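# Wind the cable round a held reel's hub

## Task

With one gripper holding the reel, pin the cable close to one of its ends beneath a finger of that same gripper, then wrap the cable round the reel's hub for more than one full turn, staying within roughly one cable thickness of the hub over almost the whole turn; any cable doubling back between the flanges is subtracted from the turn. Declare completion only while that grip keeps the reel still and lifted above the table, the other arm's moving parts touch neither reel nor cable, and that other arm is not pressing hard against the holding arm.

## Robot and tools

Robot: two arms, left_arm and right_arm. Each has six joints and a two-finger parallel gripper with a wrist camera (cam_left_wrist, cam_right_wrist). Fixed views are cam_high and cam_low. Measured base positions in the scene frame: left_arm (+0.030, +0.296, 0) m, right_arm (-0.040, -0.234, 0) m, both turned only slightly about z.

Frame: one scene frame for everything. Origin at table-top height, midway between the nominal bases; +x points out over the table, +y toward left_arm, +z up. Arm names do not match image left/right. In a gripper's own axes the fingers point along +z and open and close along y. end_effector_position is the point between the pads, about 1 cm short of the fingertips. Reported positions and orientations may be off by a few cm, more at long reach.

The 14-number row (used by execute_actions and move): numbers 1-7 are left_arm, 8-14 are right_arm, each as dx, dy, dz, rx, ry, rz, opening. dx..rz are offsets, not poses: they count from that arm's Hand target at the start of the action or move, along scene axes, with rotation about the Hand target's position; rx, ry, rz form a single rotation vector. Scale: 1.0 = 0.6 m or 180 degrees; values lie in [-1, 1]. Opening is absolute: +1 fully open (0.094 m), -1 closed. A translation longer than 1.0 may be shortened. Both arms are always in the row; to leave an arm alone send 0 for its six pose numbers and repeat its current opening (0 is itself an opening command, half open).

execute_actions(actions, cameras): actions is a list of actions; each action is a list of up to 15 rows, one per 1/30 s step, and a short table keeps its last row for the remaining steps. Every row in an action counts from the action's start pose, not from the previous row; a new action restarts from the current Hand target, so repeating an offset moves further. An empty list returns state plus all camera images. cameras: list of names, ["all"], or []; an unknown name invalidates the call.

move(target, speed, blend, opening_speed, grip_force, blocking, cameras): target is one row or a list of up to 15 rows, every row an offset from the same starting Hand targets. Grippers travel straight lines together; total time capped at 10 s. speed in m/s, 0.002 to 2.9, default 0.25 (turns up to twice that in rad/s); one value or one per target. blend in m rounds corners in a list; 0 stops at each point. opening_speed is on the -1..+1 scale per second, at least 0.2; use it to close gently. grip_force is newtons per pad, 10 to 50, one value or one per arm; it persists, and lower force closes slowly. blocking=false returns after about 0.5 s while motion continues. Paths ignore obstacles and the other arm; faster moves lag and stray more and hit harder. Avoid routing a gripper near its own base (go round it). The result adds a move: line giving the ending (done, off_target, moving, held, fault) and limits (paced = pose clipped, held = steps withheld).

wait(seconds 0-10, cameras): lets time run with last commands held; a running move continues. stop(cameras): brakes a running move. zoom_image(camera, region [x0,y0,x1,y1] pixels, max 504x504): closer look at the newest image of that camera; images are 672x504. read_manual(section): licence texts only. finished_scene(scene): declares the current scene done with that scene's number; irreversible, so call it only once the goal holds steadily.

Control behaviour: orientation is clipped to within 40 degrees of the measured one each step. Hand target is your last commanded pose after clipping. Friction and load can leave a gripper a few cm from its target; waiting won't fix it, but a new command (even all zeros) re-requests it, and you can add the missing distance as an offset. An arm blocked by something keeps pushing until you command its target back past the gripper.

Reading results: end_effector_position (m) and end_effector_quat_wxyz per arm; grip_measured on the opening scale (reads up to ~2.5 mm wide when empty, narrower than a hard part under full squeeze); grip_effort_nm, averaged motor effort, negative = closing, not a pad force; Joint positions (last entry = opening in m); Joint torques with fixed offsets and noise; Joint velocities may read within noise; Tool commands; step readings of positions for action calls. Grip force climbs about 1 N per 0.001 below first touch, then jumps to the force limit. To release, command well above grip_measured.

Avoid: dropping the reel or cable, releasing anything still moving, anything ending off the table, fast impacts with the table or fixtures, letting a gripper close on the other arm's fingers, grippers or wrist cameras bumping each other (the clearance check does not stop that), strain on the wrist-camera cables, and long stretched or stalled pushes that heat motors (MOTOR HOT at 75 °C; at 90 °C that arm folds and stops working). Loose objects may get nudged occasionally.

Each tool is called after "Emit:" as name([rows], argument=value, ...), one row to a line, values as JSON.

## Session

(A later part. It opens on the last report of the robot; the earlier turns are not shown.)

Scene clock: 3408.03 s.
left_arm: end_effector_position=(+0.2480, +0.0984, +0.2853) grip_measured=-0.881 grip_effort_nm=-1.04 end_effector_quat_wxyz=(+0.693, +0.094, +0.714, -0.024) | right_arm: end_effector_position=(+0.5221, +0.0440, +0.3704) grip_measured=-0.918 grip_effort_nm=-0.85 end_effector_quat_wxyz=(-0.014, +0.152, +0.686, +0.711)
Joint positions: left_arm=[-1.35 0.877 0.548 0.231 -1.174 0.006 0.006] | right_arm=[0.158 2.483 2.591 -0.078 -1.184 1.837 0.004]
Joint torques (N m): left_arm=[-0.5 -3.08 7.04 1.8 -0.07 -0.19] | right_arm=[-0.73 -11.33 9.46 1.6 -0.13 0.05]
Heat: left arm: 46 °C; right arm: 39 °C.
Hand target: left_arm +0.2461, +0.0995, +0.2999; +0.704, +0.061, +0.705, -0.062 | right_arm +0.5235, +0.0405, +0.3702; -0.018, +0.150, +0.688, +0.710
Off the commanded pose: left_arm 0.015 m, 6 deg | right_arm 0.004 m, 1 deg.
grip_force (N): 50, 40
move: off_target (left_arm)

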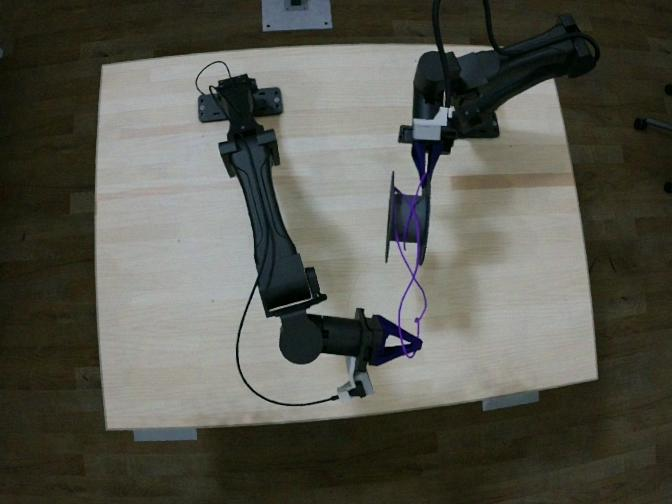

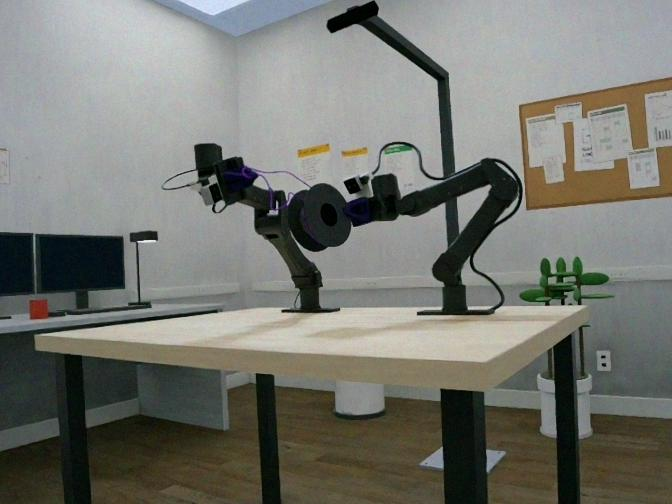

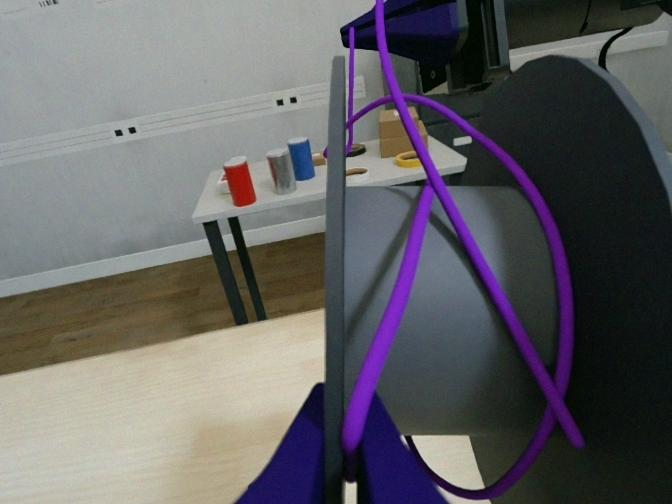

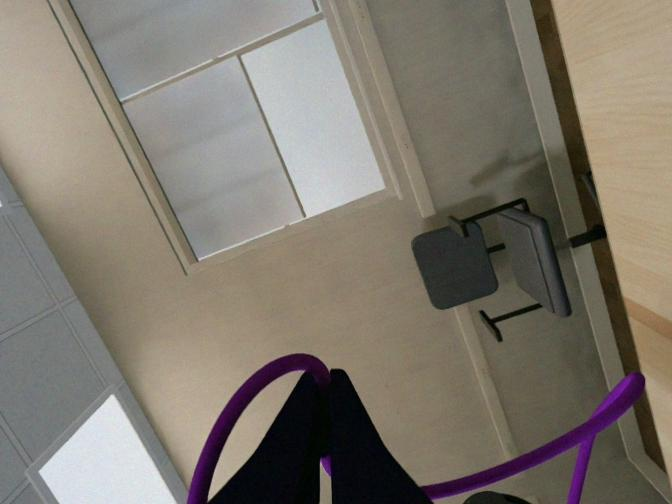

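Emit:
move([
  [0,0,0,0,0,0,-1, 0,0,0,-0.139,-0.68,0,-1],
  [0,0,0,0,0,0,-1, 0,0,0,-0.139,-0.68,0,-0.5],
], speed=0.3, opening_speed=0.6, cameras=["all"])

Scene clock: 3504.97 s.
left_arm: end_effector_position=(+0.2480, +0.0984, +0.2853) grip_measured=-0.881 grip_effort_nm=-1.04 end_effector_quat_wxyz=(+0.693, +0.094, +0.714, -0.024) | right_arm: end_effector_position=(+0.5201, +0.0438, +0.3717) grip_measured=-0.503 grip_effort_nm=0.13 end_effector_quat_wxyz=(+0.616, -0.543, +0.458, +0.340)
Joint positions: left_arm=[-1.35 0.877 0.548 0.231 -1.174 0.006 0.006] | right_arm=[0.158 2.51 2.681 -0.198 -1.186 -0.39 0.023]
Joint torques (N m): left_arm=[-0.53 -3.06 7.04 1.8 -0.07 -0.2] | right_arm=[-0.61 -11.33 9.31 1.59 -0.04 -0.08]
Heat: left arm: 46 °C; right arm: 42 °C.
Hand target: left_arm +0.2461, +0.0995, +0.2999; +0.704, +0.061, +0.705, -0.062 | right_arm +0.5234, +0.0405, +0.3703; +0.616, -0.544, +0.459, +0.337
Off the commanded pose: left_arm 0.015 m, 6 deg | right_arm 0.005 m, 0 deg.
grip_force (N): 50, 40
move: off_target (left_arm)

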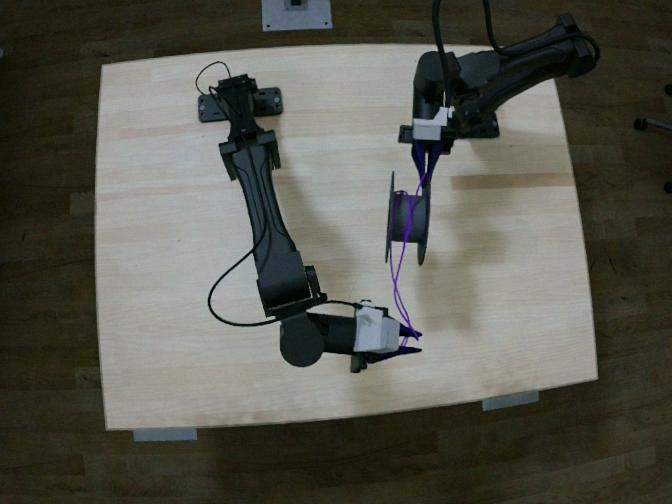

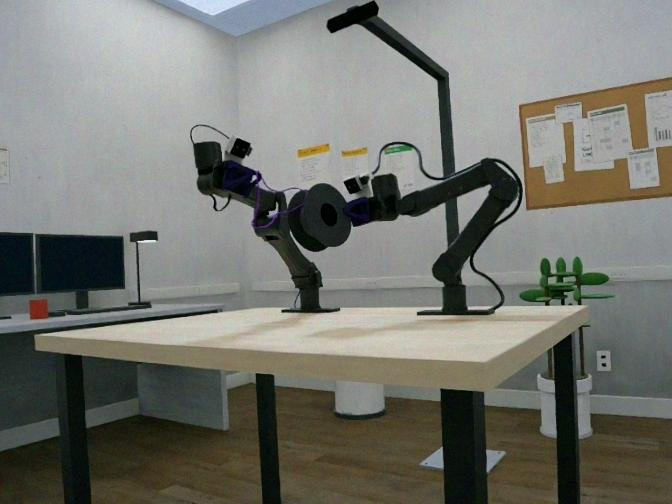

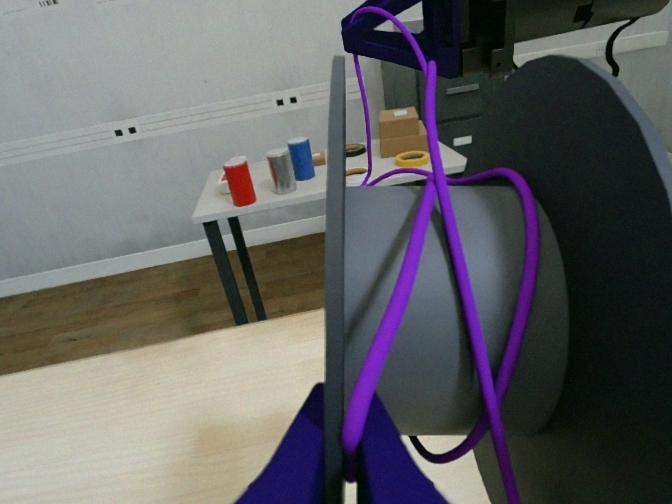

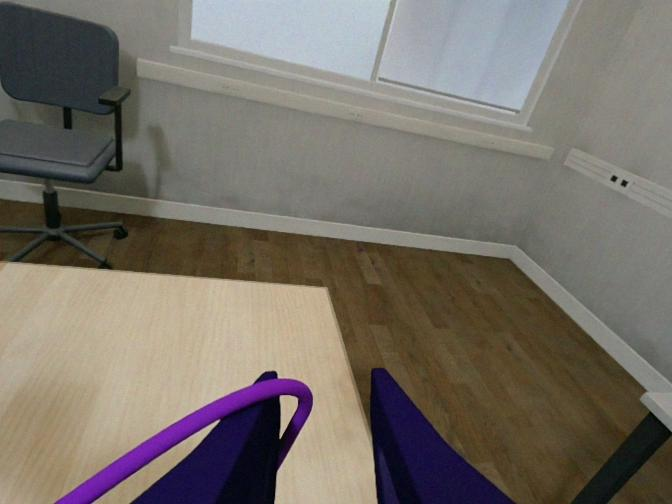

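Emit:
move(target=[0,0,0,0,0,0,-1, 0.003,0.02,0,0,0,0,-1], speed=0.1, opening_speed=0.6, cameras=["cam_right_wrist", "cam_left_wrist"])

Scene clock: 3537.87 s.
left_arm: end_effector_position=(+0.2480, +0.0984, +0.2853) grip_measured=-0.881 grip_effort_nm=-1.03 end_effector_quat_wxyz=(+0.693, +0.094, +0.714, -0.024) | right_arm: end_effector_position=(+0.5253, +0.0481, +0.3727) grip_measured=-0.918 grip_effort_nm=-0.85 end_effector_quat_wxyz=(+0.622, -0.541, +0.458, +0.332)
Joint positions: left_arm=[-1.35 0.877 0.548 0.231 -1.174 0.006 0.006] | right_arm=[0.166 2.576 2.807 -0.244 -1.164 -0.39 0.004]
Joint torques (N m): left_arm=[-0.51 -3.04 7.04 1.8 -0.06 -0.2] | right_arm=[0.7 -11.51 8.98 1.61 0.02 0.06]
Heat: left arm: 46 °C; right arm: 42 °C.
Hand target: left_arm +0.2461, +0.0995, +0.2999; +0.704, +0.061, +0.705, -0.062 | right_arm +0.5253, +0.0525, +0.3701; +0.616, -0.544, +0.459, +0.337
Off the commanded pose: left_arm 0.015 m, 6 deg | right_arm 0.005 m, 1 deg.
grip_force (N): 50, 40
move: off_target (left_arm)
Images, in order (width x height): cam_left_wrist 672x504, cam_right_wrist 672x504.

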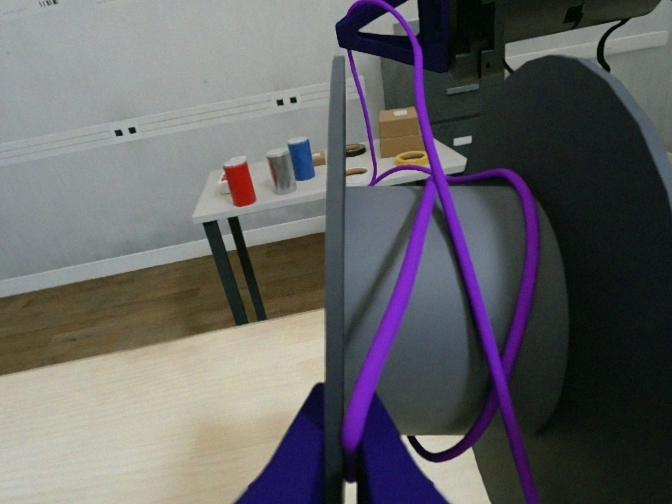

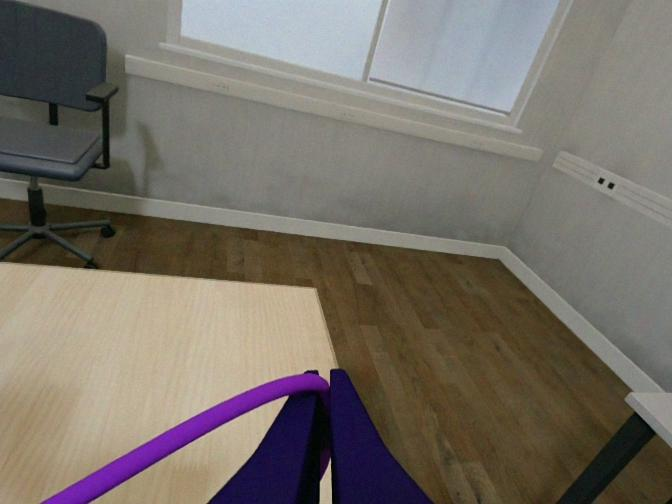

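Emit:
move([
  [0,0,0,0,0,0,-1, -0.04,-0.22,0.07,0,0,-0.05,-1],
  [0,0,0,0,0,0,-1, -0.105,-0.49,0.08,0,0,-0.156,-1],
], speed=0.15, blend=[0.03, 0], cameras=["all"])

Scene clock: 3549.43 s.
left_arm: end_effector_position=(+0.2479, +0.0976, +0.2853) grip_measured=-0.881 grip_effort_nm=-1.03 end_effector_quat_wxyz=(+0.693, +0.095, +0.714, -0.025) | right_arm: end_effector_position=(+0.4715, -0.2462, +0.4104) grip_measured=-0.918 grip_effort_nm=-0.85 end_effector_quat_wxyz=(+0.676, -0.410, +0.586, +0.176)
Joint positions: left_arm=[-1.35 0.877 0.548 0.231 -1.17 0.006 0.006] | right_arm=[-0.394 1.898 1.862 -0.034 -1.229 -0.422 0.004]
Joint torques (N m): left_arm=[-0.5 -3.06 7.04 1.81 -0.11 -0.2] | right_arm=[0.1 -11.37 5.45 1.92 -0.17 0.07]
Heat: left arm: 46 °C; right arm: 40 °C.
Hand target: left_arm +0.2461, +0.0995, +0.2999; +0.704, +0.061, +0.705, -0.062 | right_arm +0.4623, -0.2416, +0.4182; +0.679, -0.417, +0.578, +0.177
Off the commanded pose: left_arm 0.015 m, 6 deg | right_arm 0.013 m, 1 deg.
grip_force (N): 50, 40
move: off_target (left_arm, right_arm)

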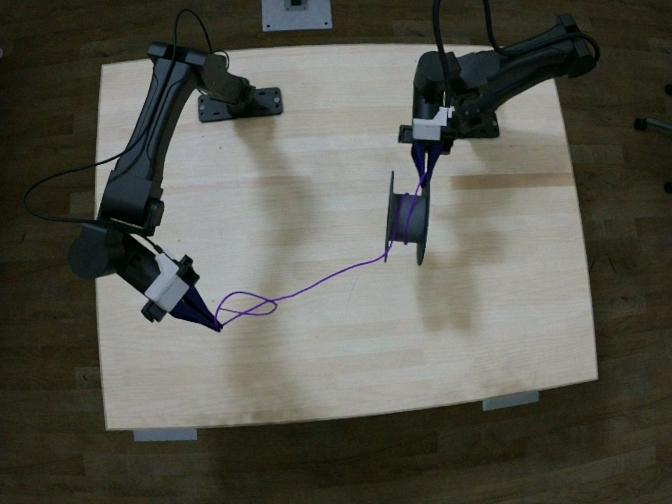

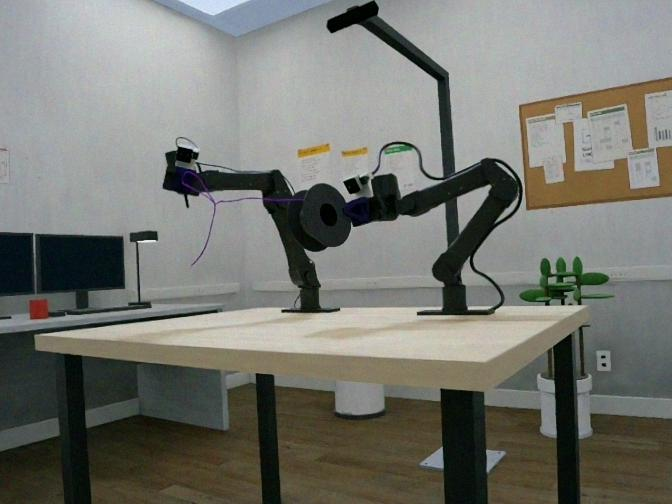

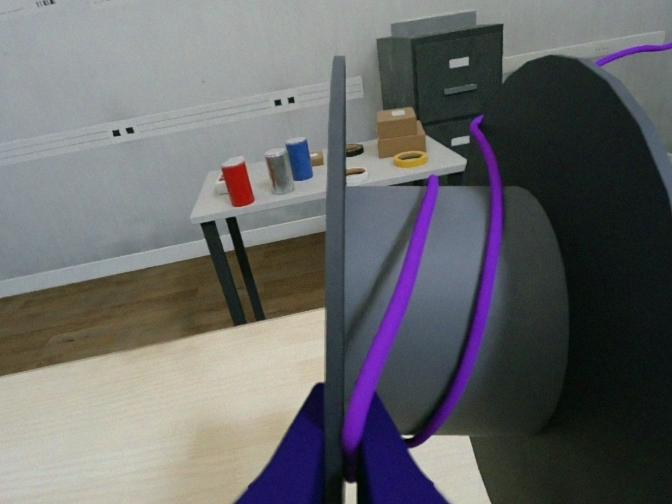

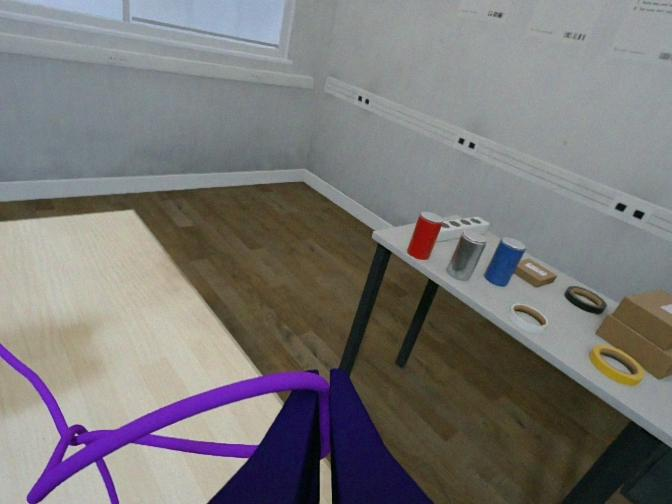

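Emit:
zoom_image(camera="cam_right_wrist", region=[0, 320, 340, 504])

Emit:
zoom_image(camera="cam_high", region=[190, 230, 430, 350])

Emit:
zoom_image(camera="cam_low", region=[160, 140, 370, 280])

Emit:
zoom_image(camera="cam_left_wrist", region=[320, 0, 672, 504])

Scaled by 1.482.

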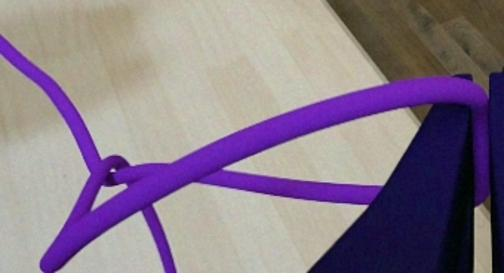

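Scaled by 2.100.

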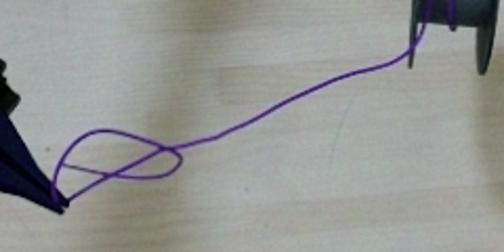

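Scaled by 2.400.

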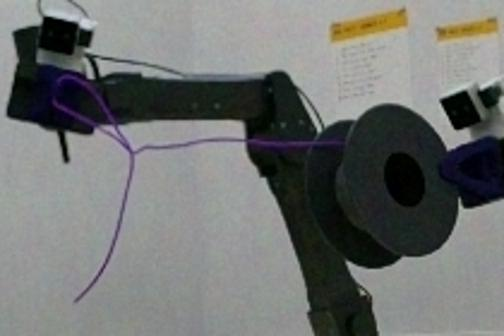

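Scaled by 1.000.

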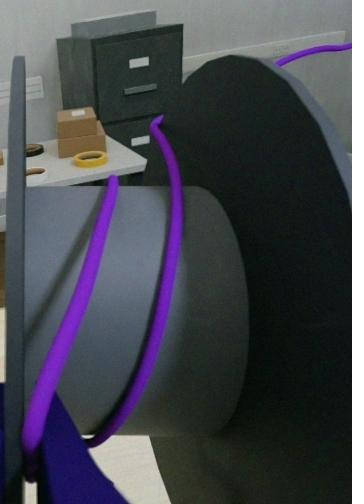

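Emit:
move([
  [0,0,0.19,0,0,0,-1, 0,0,0,0.414,0.486,-0.014,-1],
], speed=0.2, cameras=["all"])

Scene clock: 3608.80 s.
left_arm: end_effector_position=(+0.2478, +0.0980, +0.3925) grip_measured=-0.881 grip_effort_nm=-1.03 end_effector_quat_wxyz=(+0.696, +0.088, +0.712, -0.034) | right_arm: end_effector_position=(+0.4698, -0.2465, +0.4089) grip_measured=-0.918 grip_effort_nm=-0.85 end_effector_quat_wxyz=(+0.217, +0.281, +0.657, +0.664)
Joint positions: left_arm=[-1.35 0.922 0.981 -0.135 -1.169 0.005 0.006] | right_arm=[-0.394 1.879 1.828 -0.013 -1.214 1.598 0.004]
Joint torques (N m): left_arm=[-0.68 -1.26 10.24 1.52 -0.12 -0.11] | right_arm=[0.44 -11.43 5.46 1.97 -0.04 0.07]
Heat: left arm: 45 °C; right arm: 37 °C.
Hand target: left_arm +0.2461, +0.0996, +0.4139; +0.704, +0.061, +0.705, -0.062 | right_arm +0.4624, -0.2416, +0.4181; +0.225, +0.272, +0.657, +0.666
Off the commanded pose: left_arm 0.021 m, 5 deg | right_arm 0.013 m, 1 deg.
grip_force (N): 50, 40
move: off_target (left_arm, right_arm)

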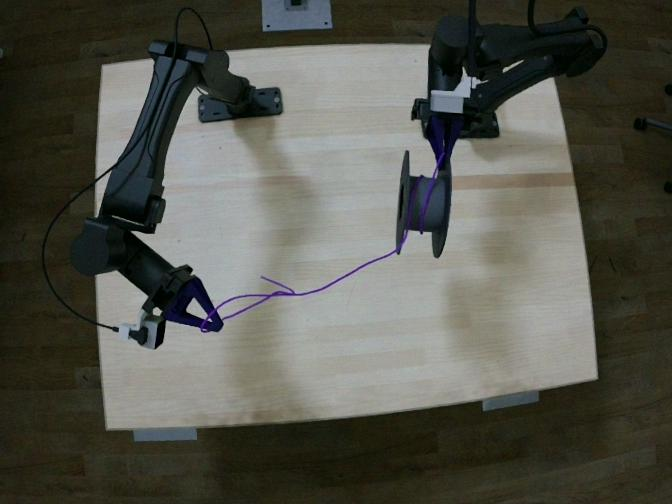

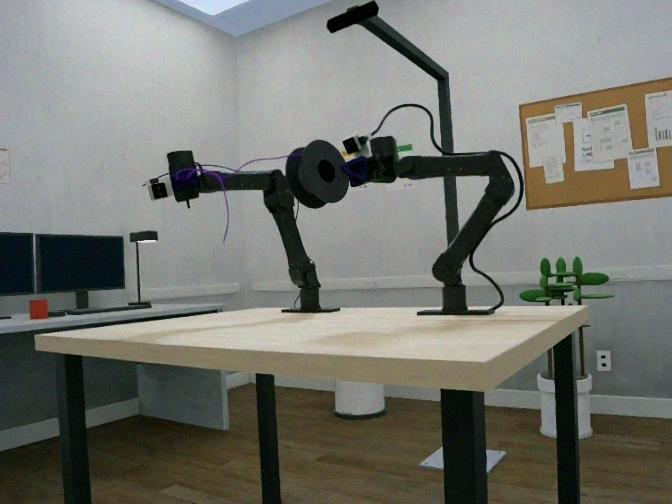

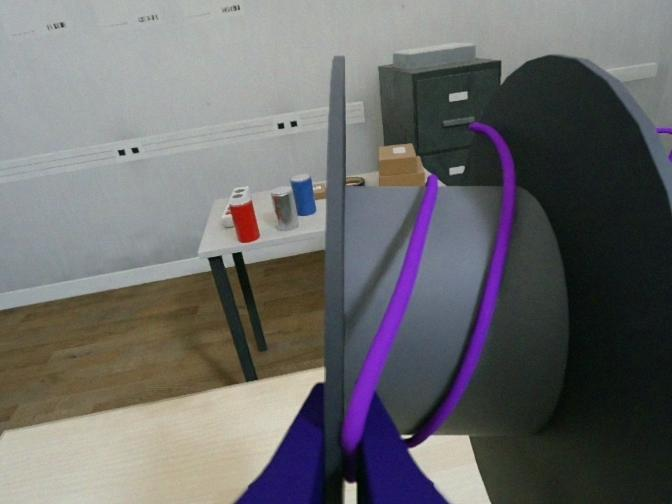

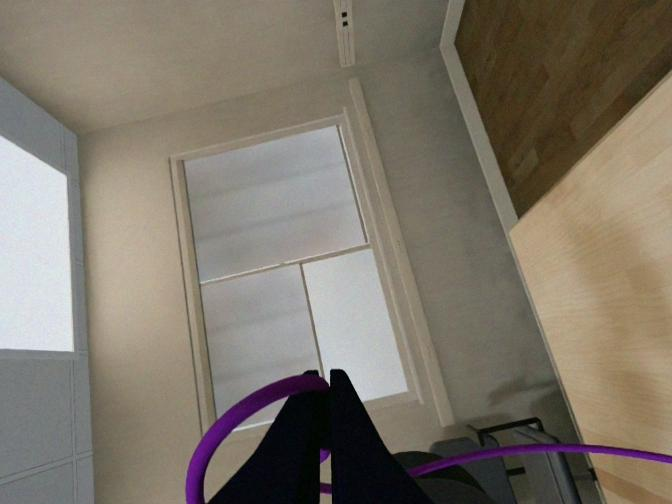

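Emit:
zoom_image(camera="cam_high", region=[190, 240, 330, 350])

Emit:
zoom_image(camera="cam_low", region=[140, 130, 300, 260])

Emit:
zoom_image(camera="cam_right_wrist", region=[150, 330, 672, 504])

Scaled by 3.600.

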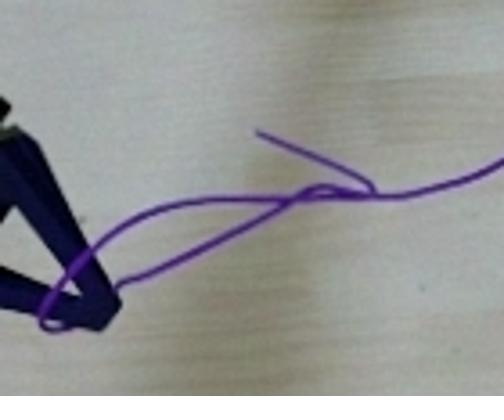

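Scaled by 3.150.

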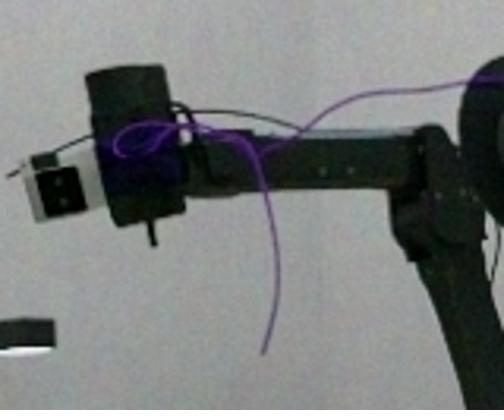

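Region (150, 330, 672, 504) is 522x174 pixels. A region can be at most 504 by 504 pixels.

Emit:
move([
  [0,0,0,0,0,0,-1, -0.003,0.153,-0.23,0,0,0.05,-1],
  [0,0,0,0,0,0,-1, -0.053,0.32,-0.447,0,0,0.1,-1],
  [0,0,0,0,0,0,-1, -0.12,0.48,-0.538,0,0,0.15,-1],
], speed=0.15, blend=[0.04, 0.04, 0], cameras=["all"])

Scene clock: 3640.93 s.
left_arm: end_effector_position=(+0.2478, +0.0980, +0.3922) grip_measured=-0.881 grip_effort_nm=-1.03 end_effector_quat_wxyz=(+0.695, +0.089, +0.712, -0.033) | right_arm: end_effector_position=(+0.3889, +0.0470, +0.0980) grip_measured=-0.918 grip_effort_nm=-0.85 end_effector_quat_wxyz=(+0.061, +0.110, +0.704, +0.699)
Joint positions: left_arm=[-1.35 0.922 0.981 -0.137 -1.169 0.005 0.006] | right_arm=[0.236 2.296 1.048 1.216 -1.063 1.612 0.004]
Joint torques (N m): left_arm=[-0.7 -1.28 10.25 1.55 -0.12 -0.11] | right_arm=[-0.1 -8.87 4.89 2.04 0.02 0.05]
Heat: left arm: 42 °C; right arm: 41 °C.
Hand target: left_arm +0.2461, +0.0996, +0.4139; +0.704, +0.061, +0.705, -0.062 | right_arm +0.3903, +0.0464, +0.0953; +0.064, +0.111, +0.703, +0.700
Off the commanded pose: left_arm 0.022 m, 5 deg | right_arm 0.003 m, 0 deg.
grip_force (N): 50, 40
move: off_target (left_arm)

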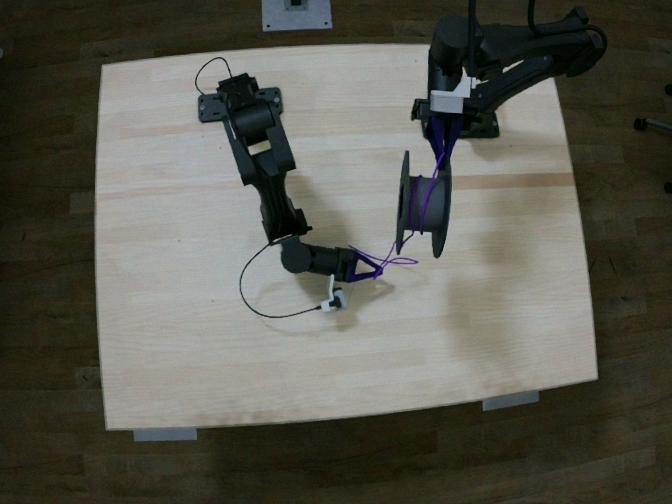

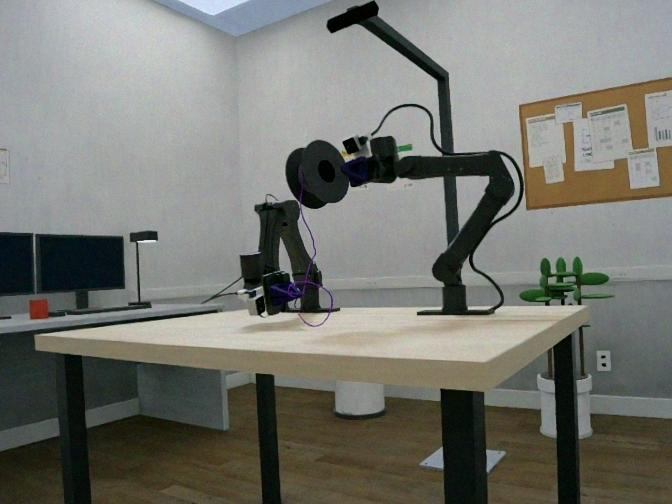

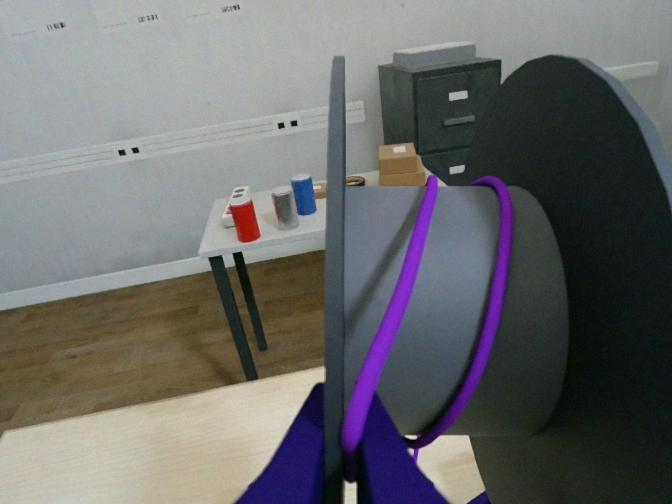

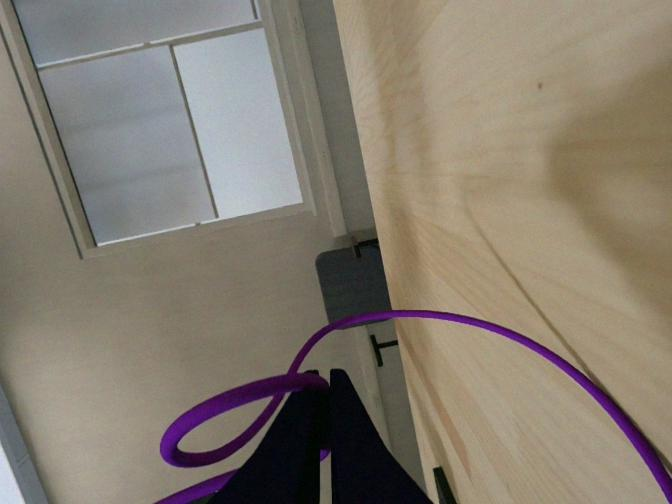

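Emit:
zoom_image(camera="cam_low", region=[230, 120, 380, 340])

Emit:
zoom_image(camera="cam_high", region=[350, 130, 480, 290])

Emit:
zoom_image(camera="cam_left_wrist", region=[320, 130, 620, 504])

Scaled by 2.291.

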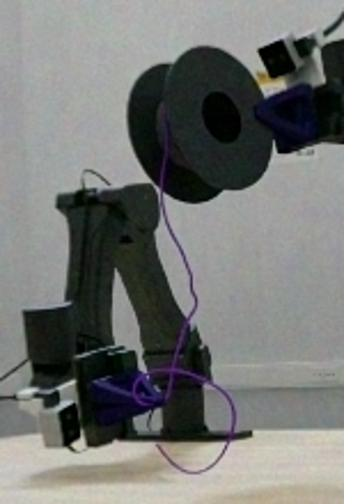

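Scaled by 3.150.

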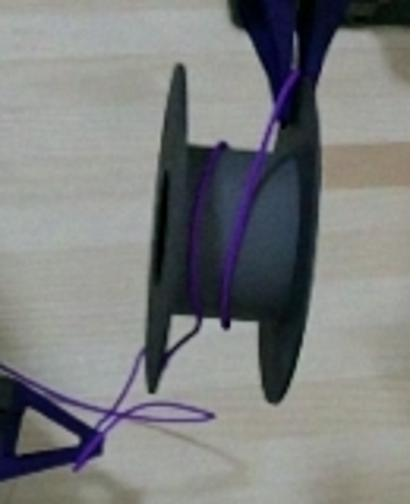

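Scaled by 1.348.

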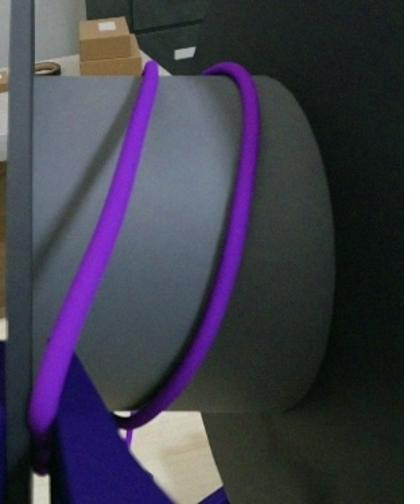

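Emit:
move([
  [0,0,0,0,0,0,-1, 0.06,0.033,-0.02,0,0,0,-1],
  [0,0,0,0,0,0,-1, 0.125,0.033,-0.02,0,0,0,-1],
], speed=0.06, blend=[0.01, 0], cameras=["all"])

Scene clock: 3664.87 s.
left_arm: end_effector_position=(+0.2477, +0.0982, +0.3904) grip_measured=-0.881 grip_effort_nm=-1.03 end_effector_quat_wxyz=(+0.694, +0.093, +0.714, -0.028) | right_arm: end_effector_position=(+0.4608, +0.0680, +0.0907) grip_measured=-0.918 grip_effort_nm=-0.85 end_effector_quat_wxyz=(+0.071, +0.106, +0.700, +0.703)
Joint positions: left_arm=[-1.35 0.922 0.981 -0.15 -1.169 0.005 0.006] | right_arm=[0.24 2.502 1.438 1.061 -1.05 1.617 0.004]
Joint torques (N m): left_arm=[-0.73 -1.33 10.25 1.64 -0.13 -0.12] | right_arm=[-0.68 -10.09 7.5 1.65 -0.08 0.02]
Heat: left arm: 41 °C; right arm: 38 °C.
Hand target: left_arm +0.2461, +0.0996, +0.4139; +0.704, +0.061, +0.705, -0.062 | right_arm +0.4655, +0.0661, +0.0834; +0.064, +0.111, +0.703, +0.700
Off the commanded pose: left_arm 0.024 m, 6 deg | right_arm 0.009 m, 1 deg.
grip_force (N): 50, 40
move: off_target (left_arm)

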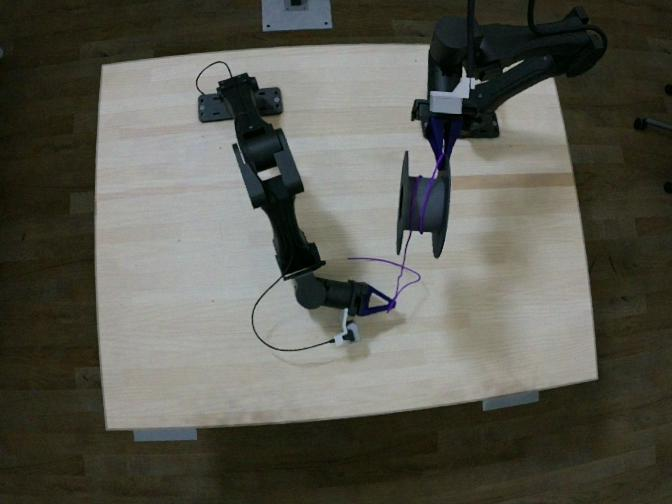

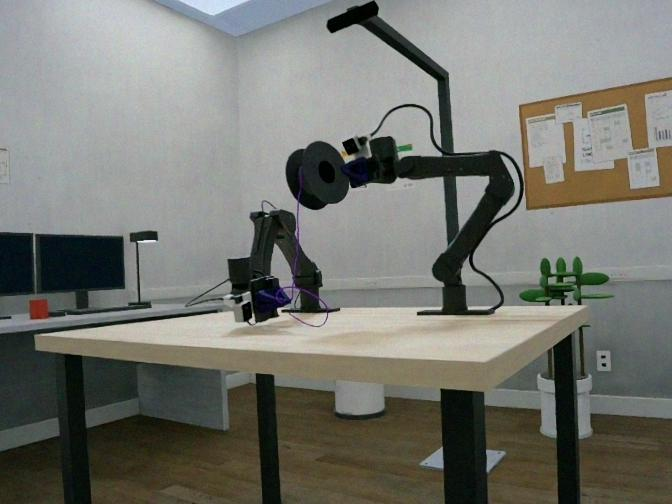

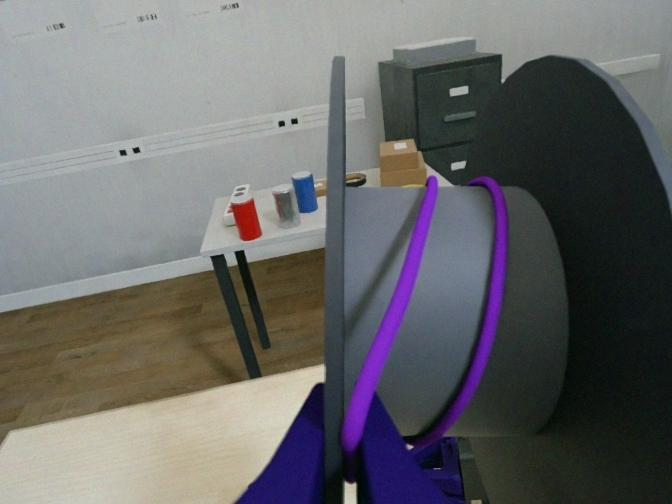

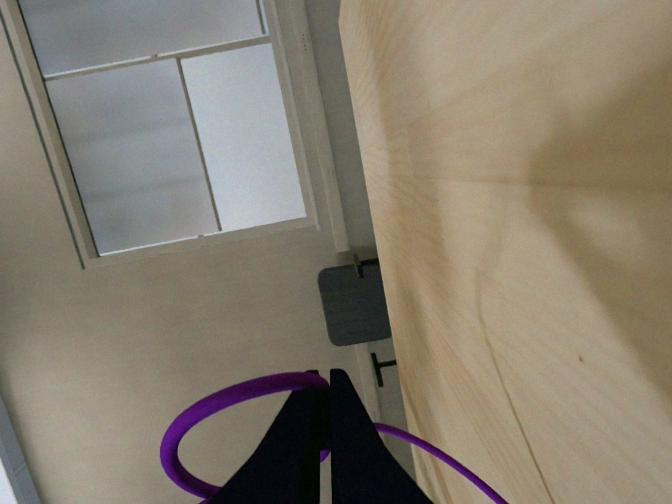

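Emit:
zoom_image(camera="cam_left_wrist", region=[320, 130, 620, 504])

Emit:
zoom_image(camera="cam_high", region=[340, 130, 480, 330])

Emit:
zoom_image(camera="cam_low", region=[230, 120, 380, 340])

Scaled by 1.348.

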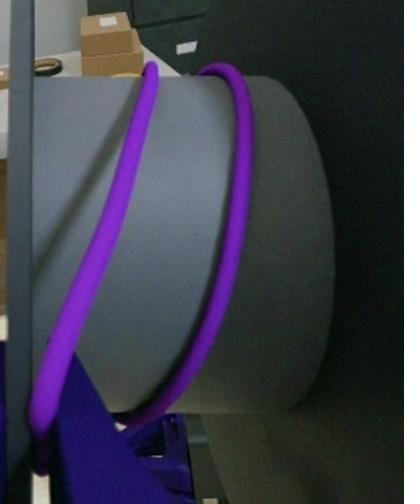

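Scaled by 2.520.

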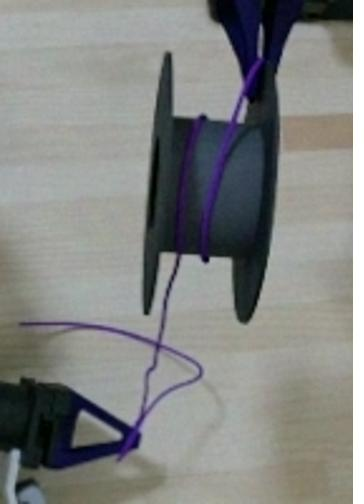

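Scaled by 2.291.

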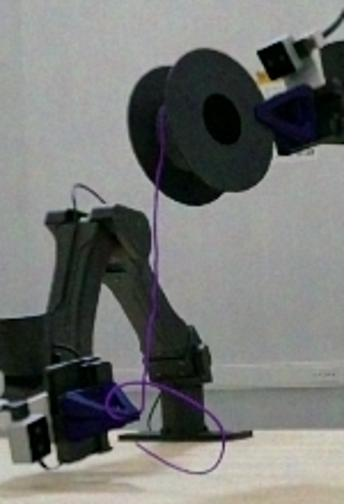

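Emit:
move([
  [0,0,0,0,0,0,-1, 0.022,0,-0.012,0,0,0,-1],
  [0,0,0,0,0,0,-1, -0.02,0.01,0.04,0,0,0,-1],
  [0,0,0,0,0,0,-1, -0.02,0.01,0.04,0,0,0,-0.4],
], speed=0.05, opening_speed=0.4, cameras=["all"])

Scene clock: 3686.03 s.
left_arm: end_effector_position=(+0.2477, +0.0984, +0.3878) grip_measured=-0.881 grip_effort_nm=-1.04 end_effector_quat_wxyz=(+0.691, +0.099, +0.715, -0.022) | right_arm: end_effector_position=(+0.4577, +0.0695, +0.0981) grip_measured=-0.403 grip_effort_nm=0.13 end_effector_quat_wxyz=(+0.065, +0.113, +0.702, +0.700)
Joint positions: left_arm=[-1.35 0.922 0.981 -0.169 -1.169 0.005 0.006] | right_arm=[0.245 2.466 1.42 1.024 -1.045 1.619 0.028]
Joint torques (N m): left_arm=[-0.76 -1.44 10.3 1.77 -0.14 -0.15] | right_arm=[0.75 -14.28 4.26 1.74 0.01 0.01]
Heat: left arm: 43 °C; right arm: 39 °C.
Hand target: left_arm +0.2461, +0.0996, +0.4140; +0.704, +0.061, +0.705, -0.062 | right_arm +0.4534, +0.0722, +0.1074; +0.064, +0.111, +0.703, +0.700
Off the commanded pose: left_arm 0.026 m, 7 deg | right_arm 0.010 m, 0 deg.
grip_force (N): 50, 40
move: off_target (left_arm)

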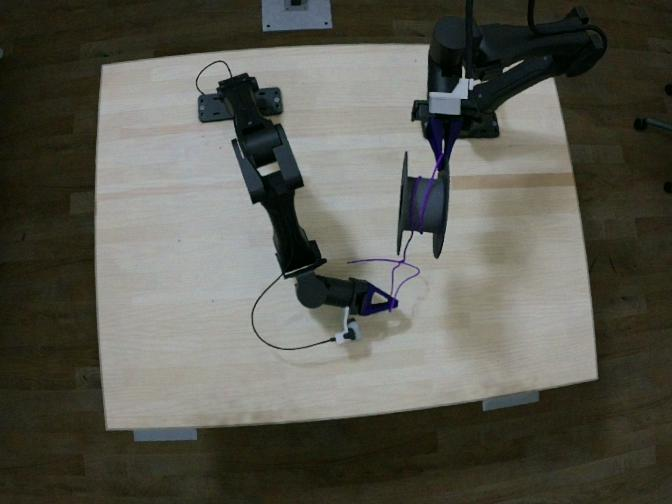

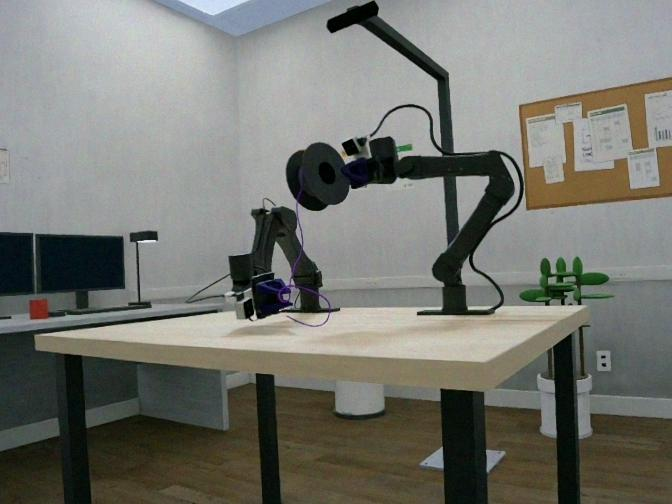

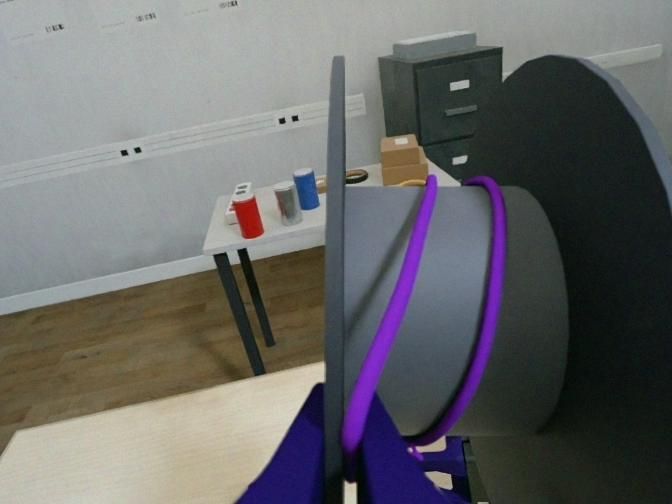

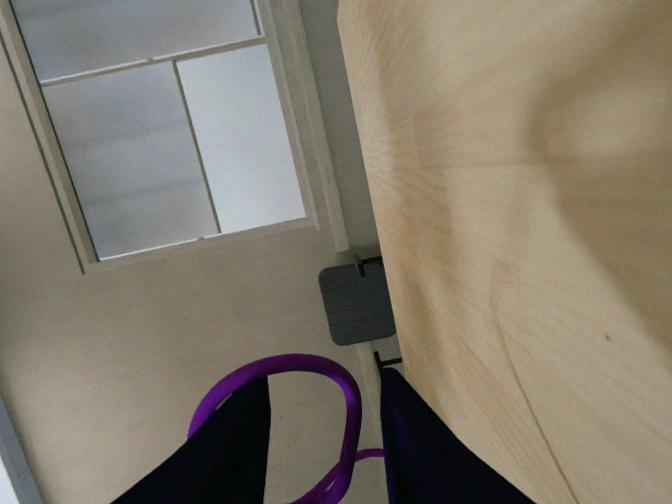

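Emit:
move([
  [0,0,0,0,0,0,-1, -0.018,-0.1,0,0,0,0,-0.4],
  [0,0,0,0,0,0,-1, -0.05,-0.28,0.05,0,0,0,-0.4],
], speed=0.08, blend=[0.02, 0], cameras=["all"])

Scene clock: 3693.43 s.
left_arm: end_effector_position=(+0.2477, +0.0984, +0.3878) grip_measured=-0.881 grip_effort_nm=-1.04 end_effector_quat_wxyz=(+0.691, +0.099, +0.715, -0.022) | right_arm: end_effector_position=(+0.4299, -0.0960, +0.1299) grip_measured=-0.403 grip_effort_nm=0.13 end_effector_quat_wxyz=(+0.065, +0.120, +0.701, +0.700)
Joint positions: left_arm=[-1.35 0.922 0.981 -0.169 -1.169 0.005 0.006] | right_arm=[-0.118 2.251 1.172 1.015 -1.396 1.586 0.028]
Joint torques (N m): left_arm=[-0.77 -1.43 10.32 1.77 -0.14 -0.14] | right_arm=[-0.09 -12.59 3.95 1.47 -0.15 -0.11]
Heat: left arm: 44 °C; right arm: 40 °C.
Hand target: left_arm +0.2461, +0.0996, +0.4140; +0.704, +0.061, +0.705, -0.062 | right_arm +0.4234, -0.0959, +0.1373; +0.064, +0.111, +0.703, +0.700
Off the commanded pose: left_arm 0.026 m, 7 deg | right_arm 0.010 m, 1 deg.
grip_force (N): 50, 40
move: off_target (left_arm)

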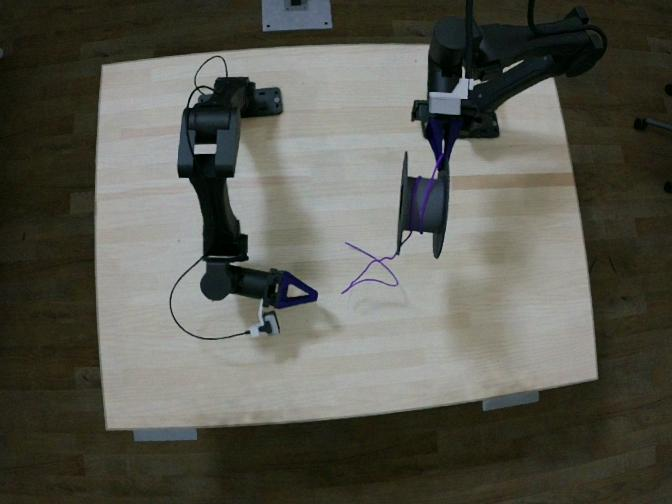

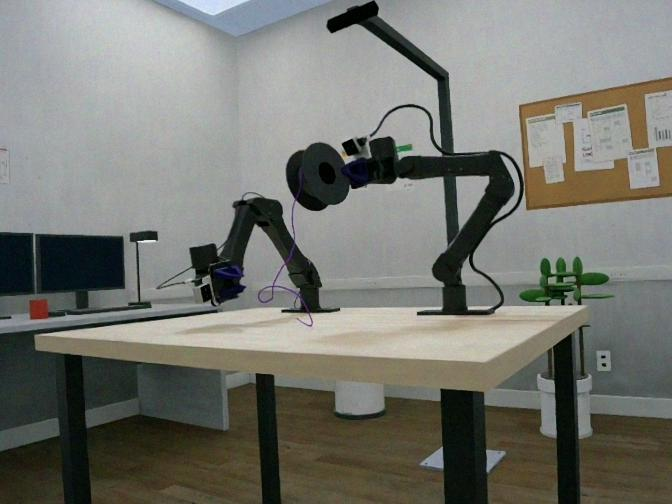

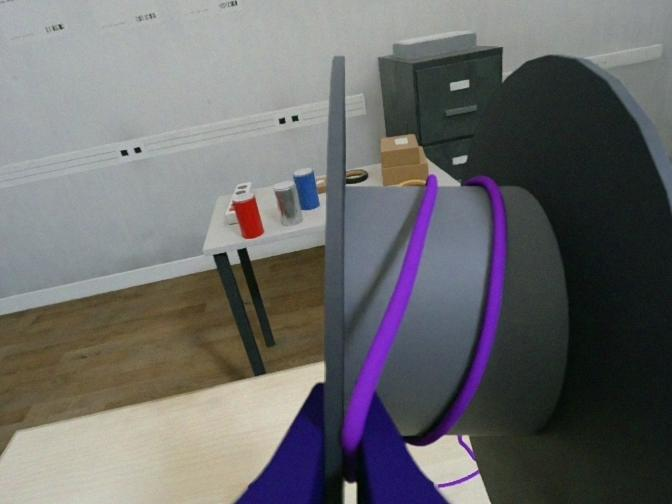

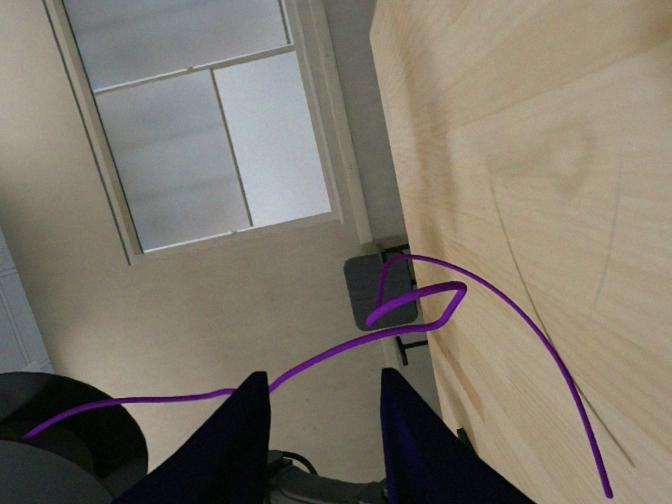

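Emit:
zoom_image(camera="cam_left_wrist", region=[320, 130, 620, 504])

Emit:
zoom_image(camera="cam_high", region=[330, 130, 480, 310])

Emit:
zoom_image(camera="cam_low", region=[230, 120, 380, 340])

Emit:
zoom_image(camera="cam_right_wrist", region=[0, 330, 250, 504])

Scaled by 1.348.

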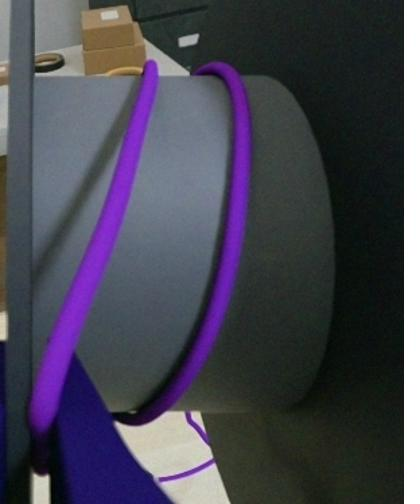

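Scaled by 2.800.

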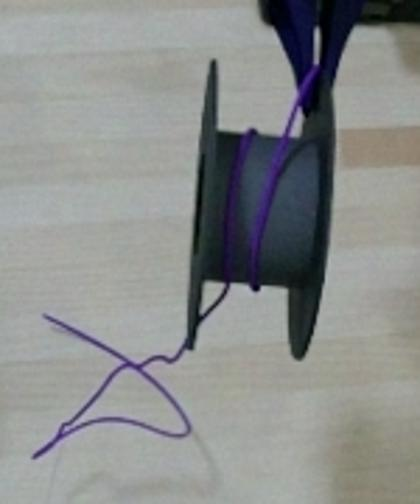

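Scaled by 2.291.

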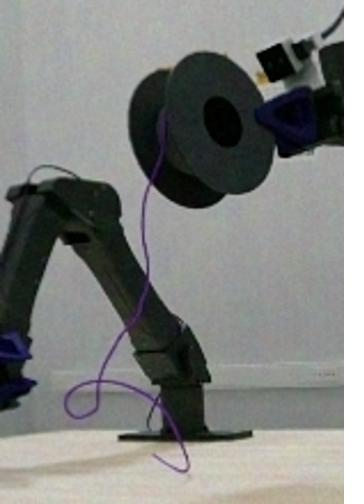

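Scaled by 2.016.

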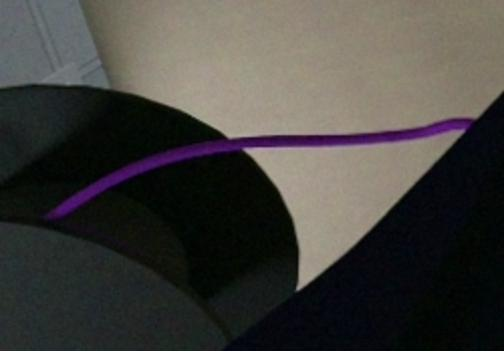

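Emit:
zoom_image(camera="cam_left_wrist", region=[220, 360, 480, 504])

Scaled by 1.938.

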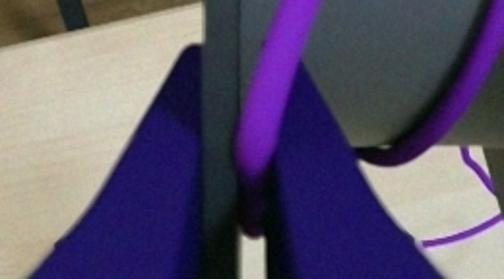

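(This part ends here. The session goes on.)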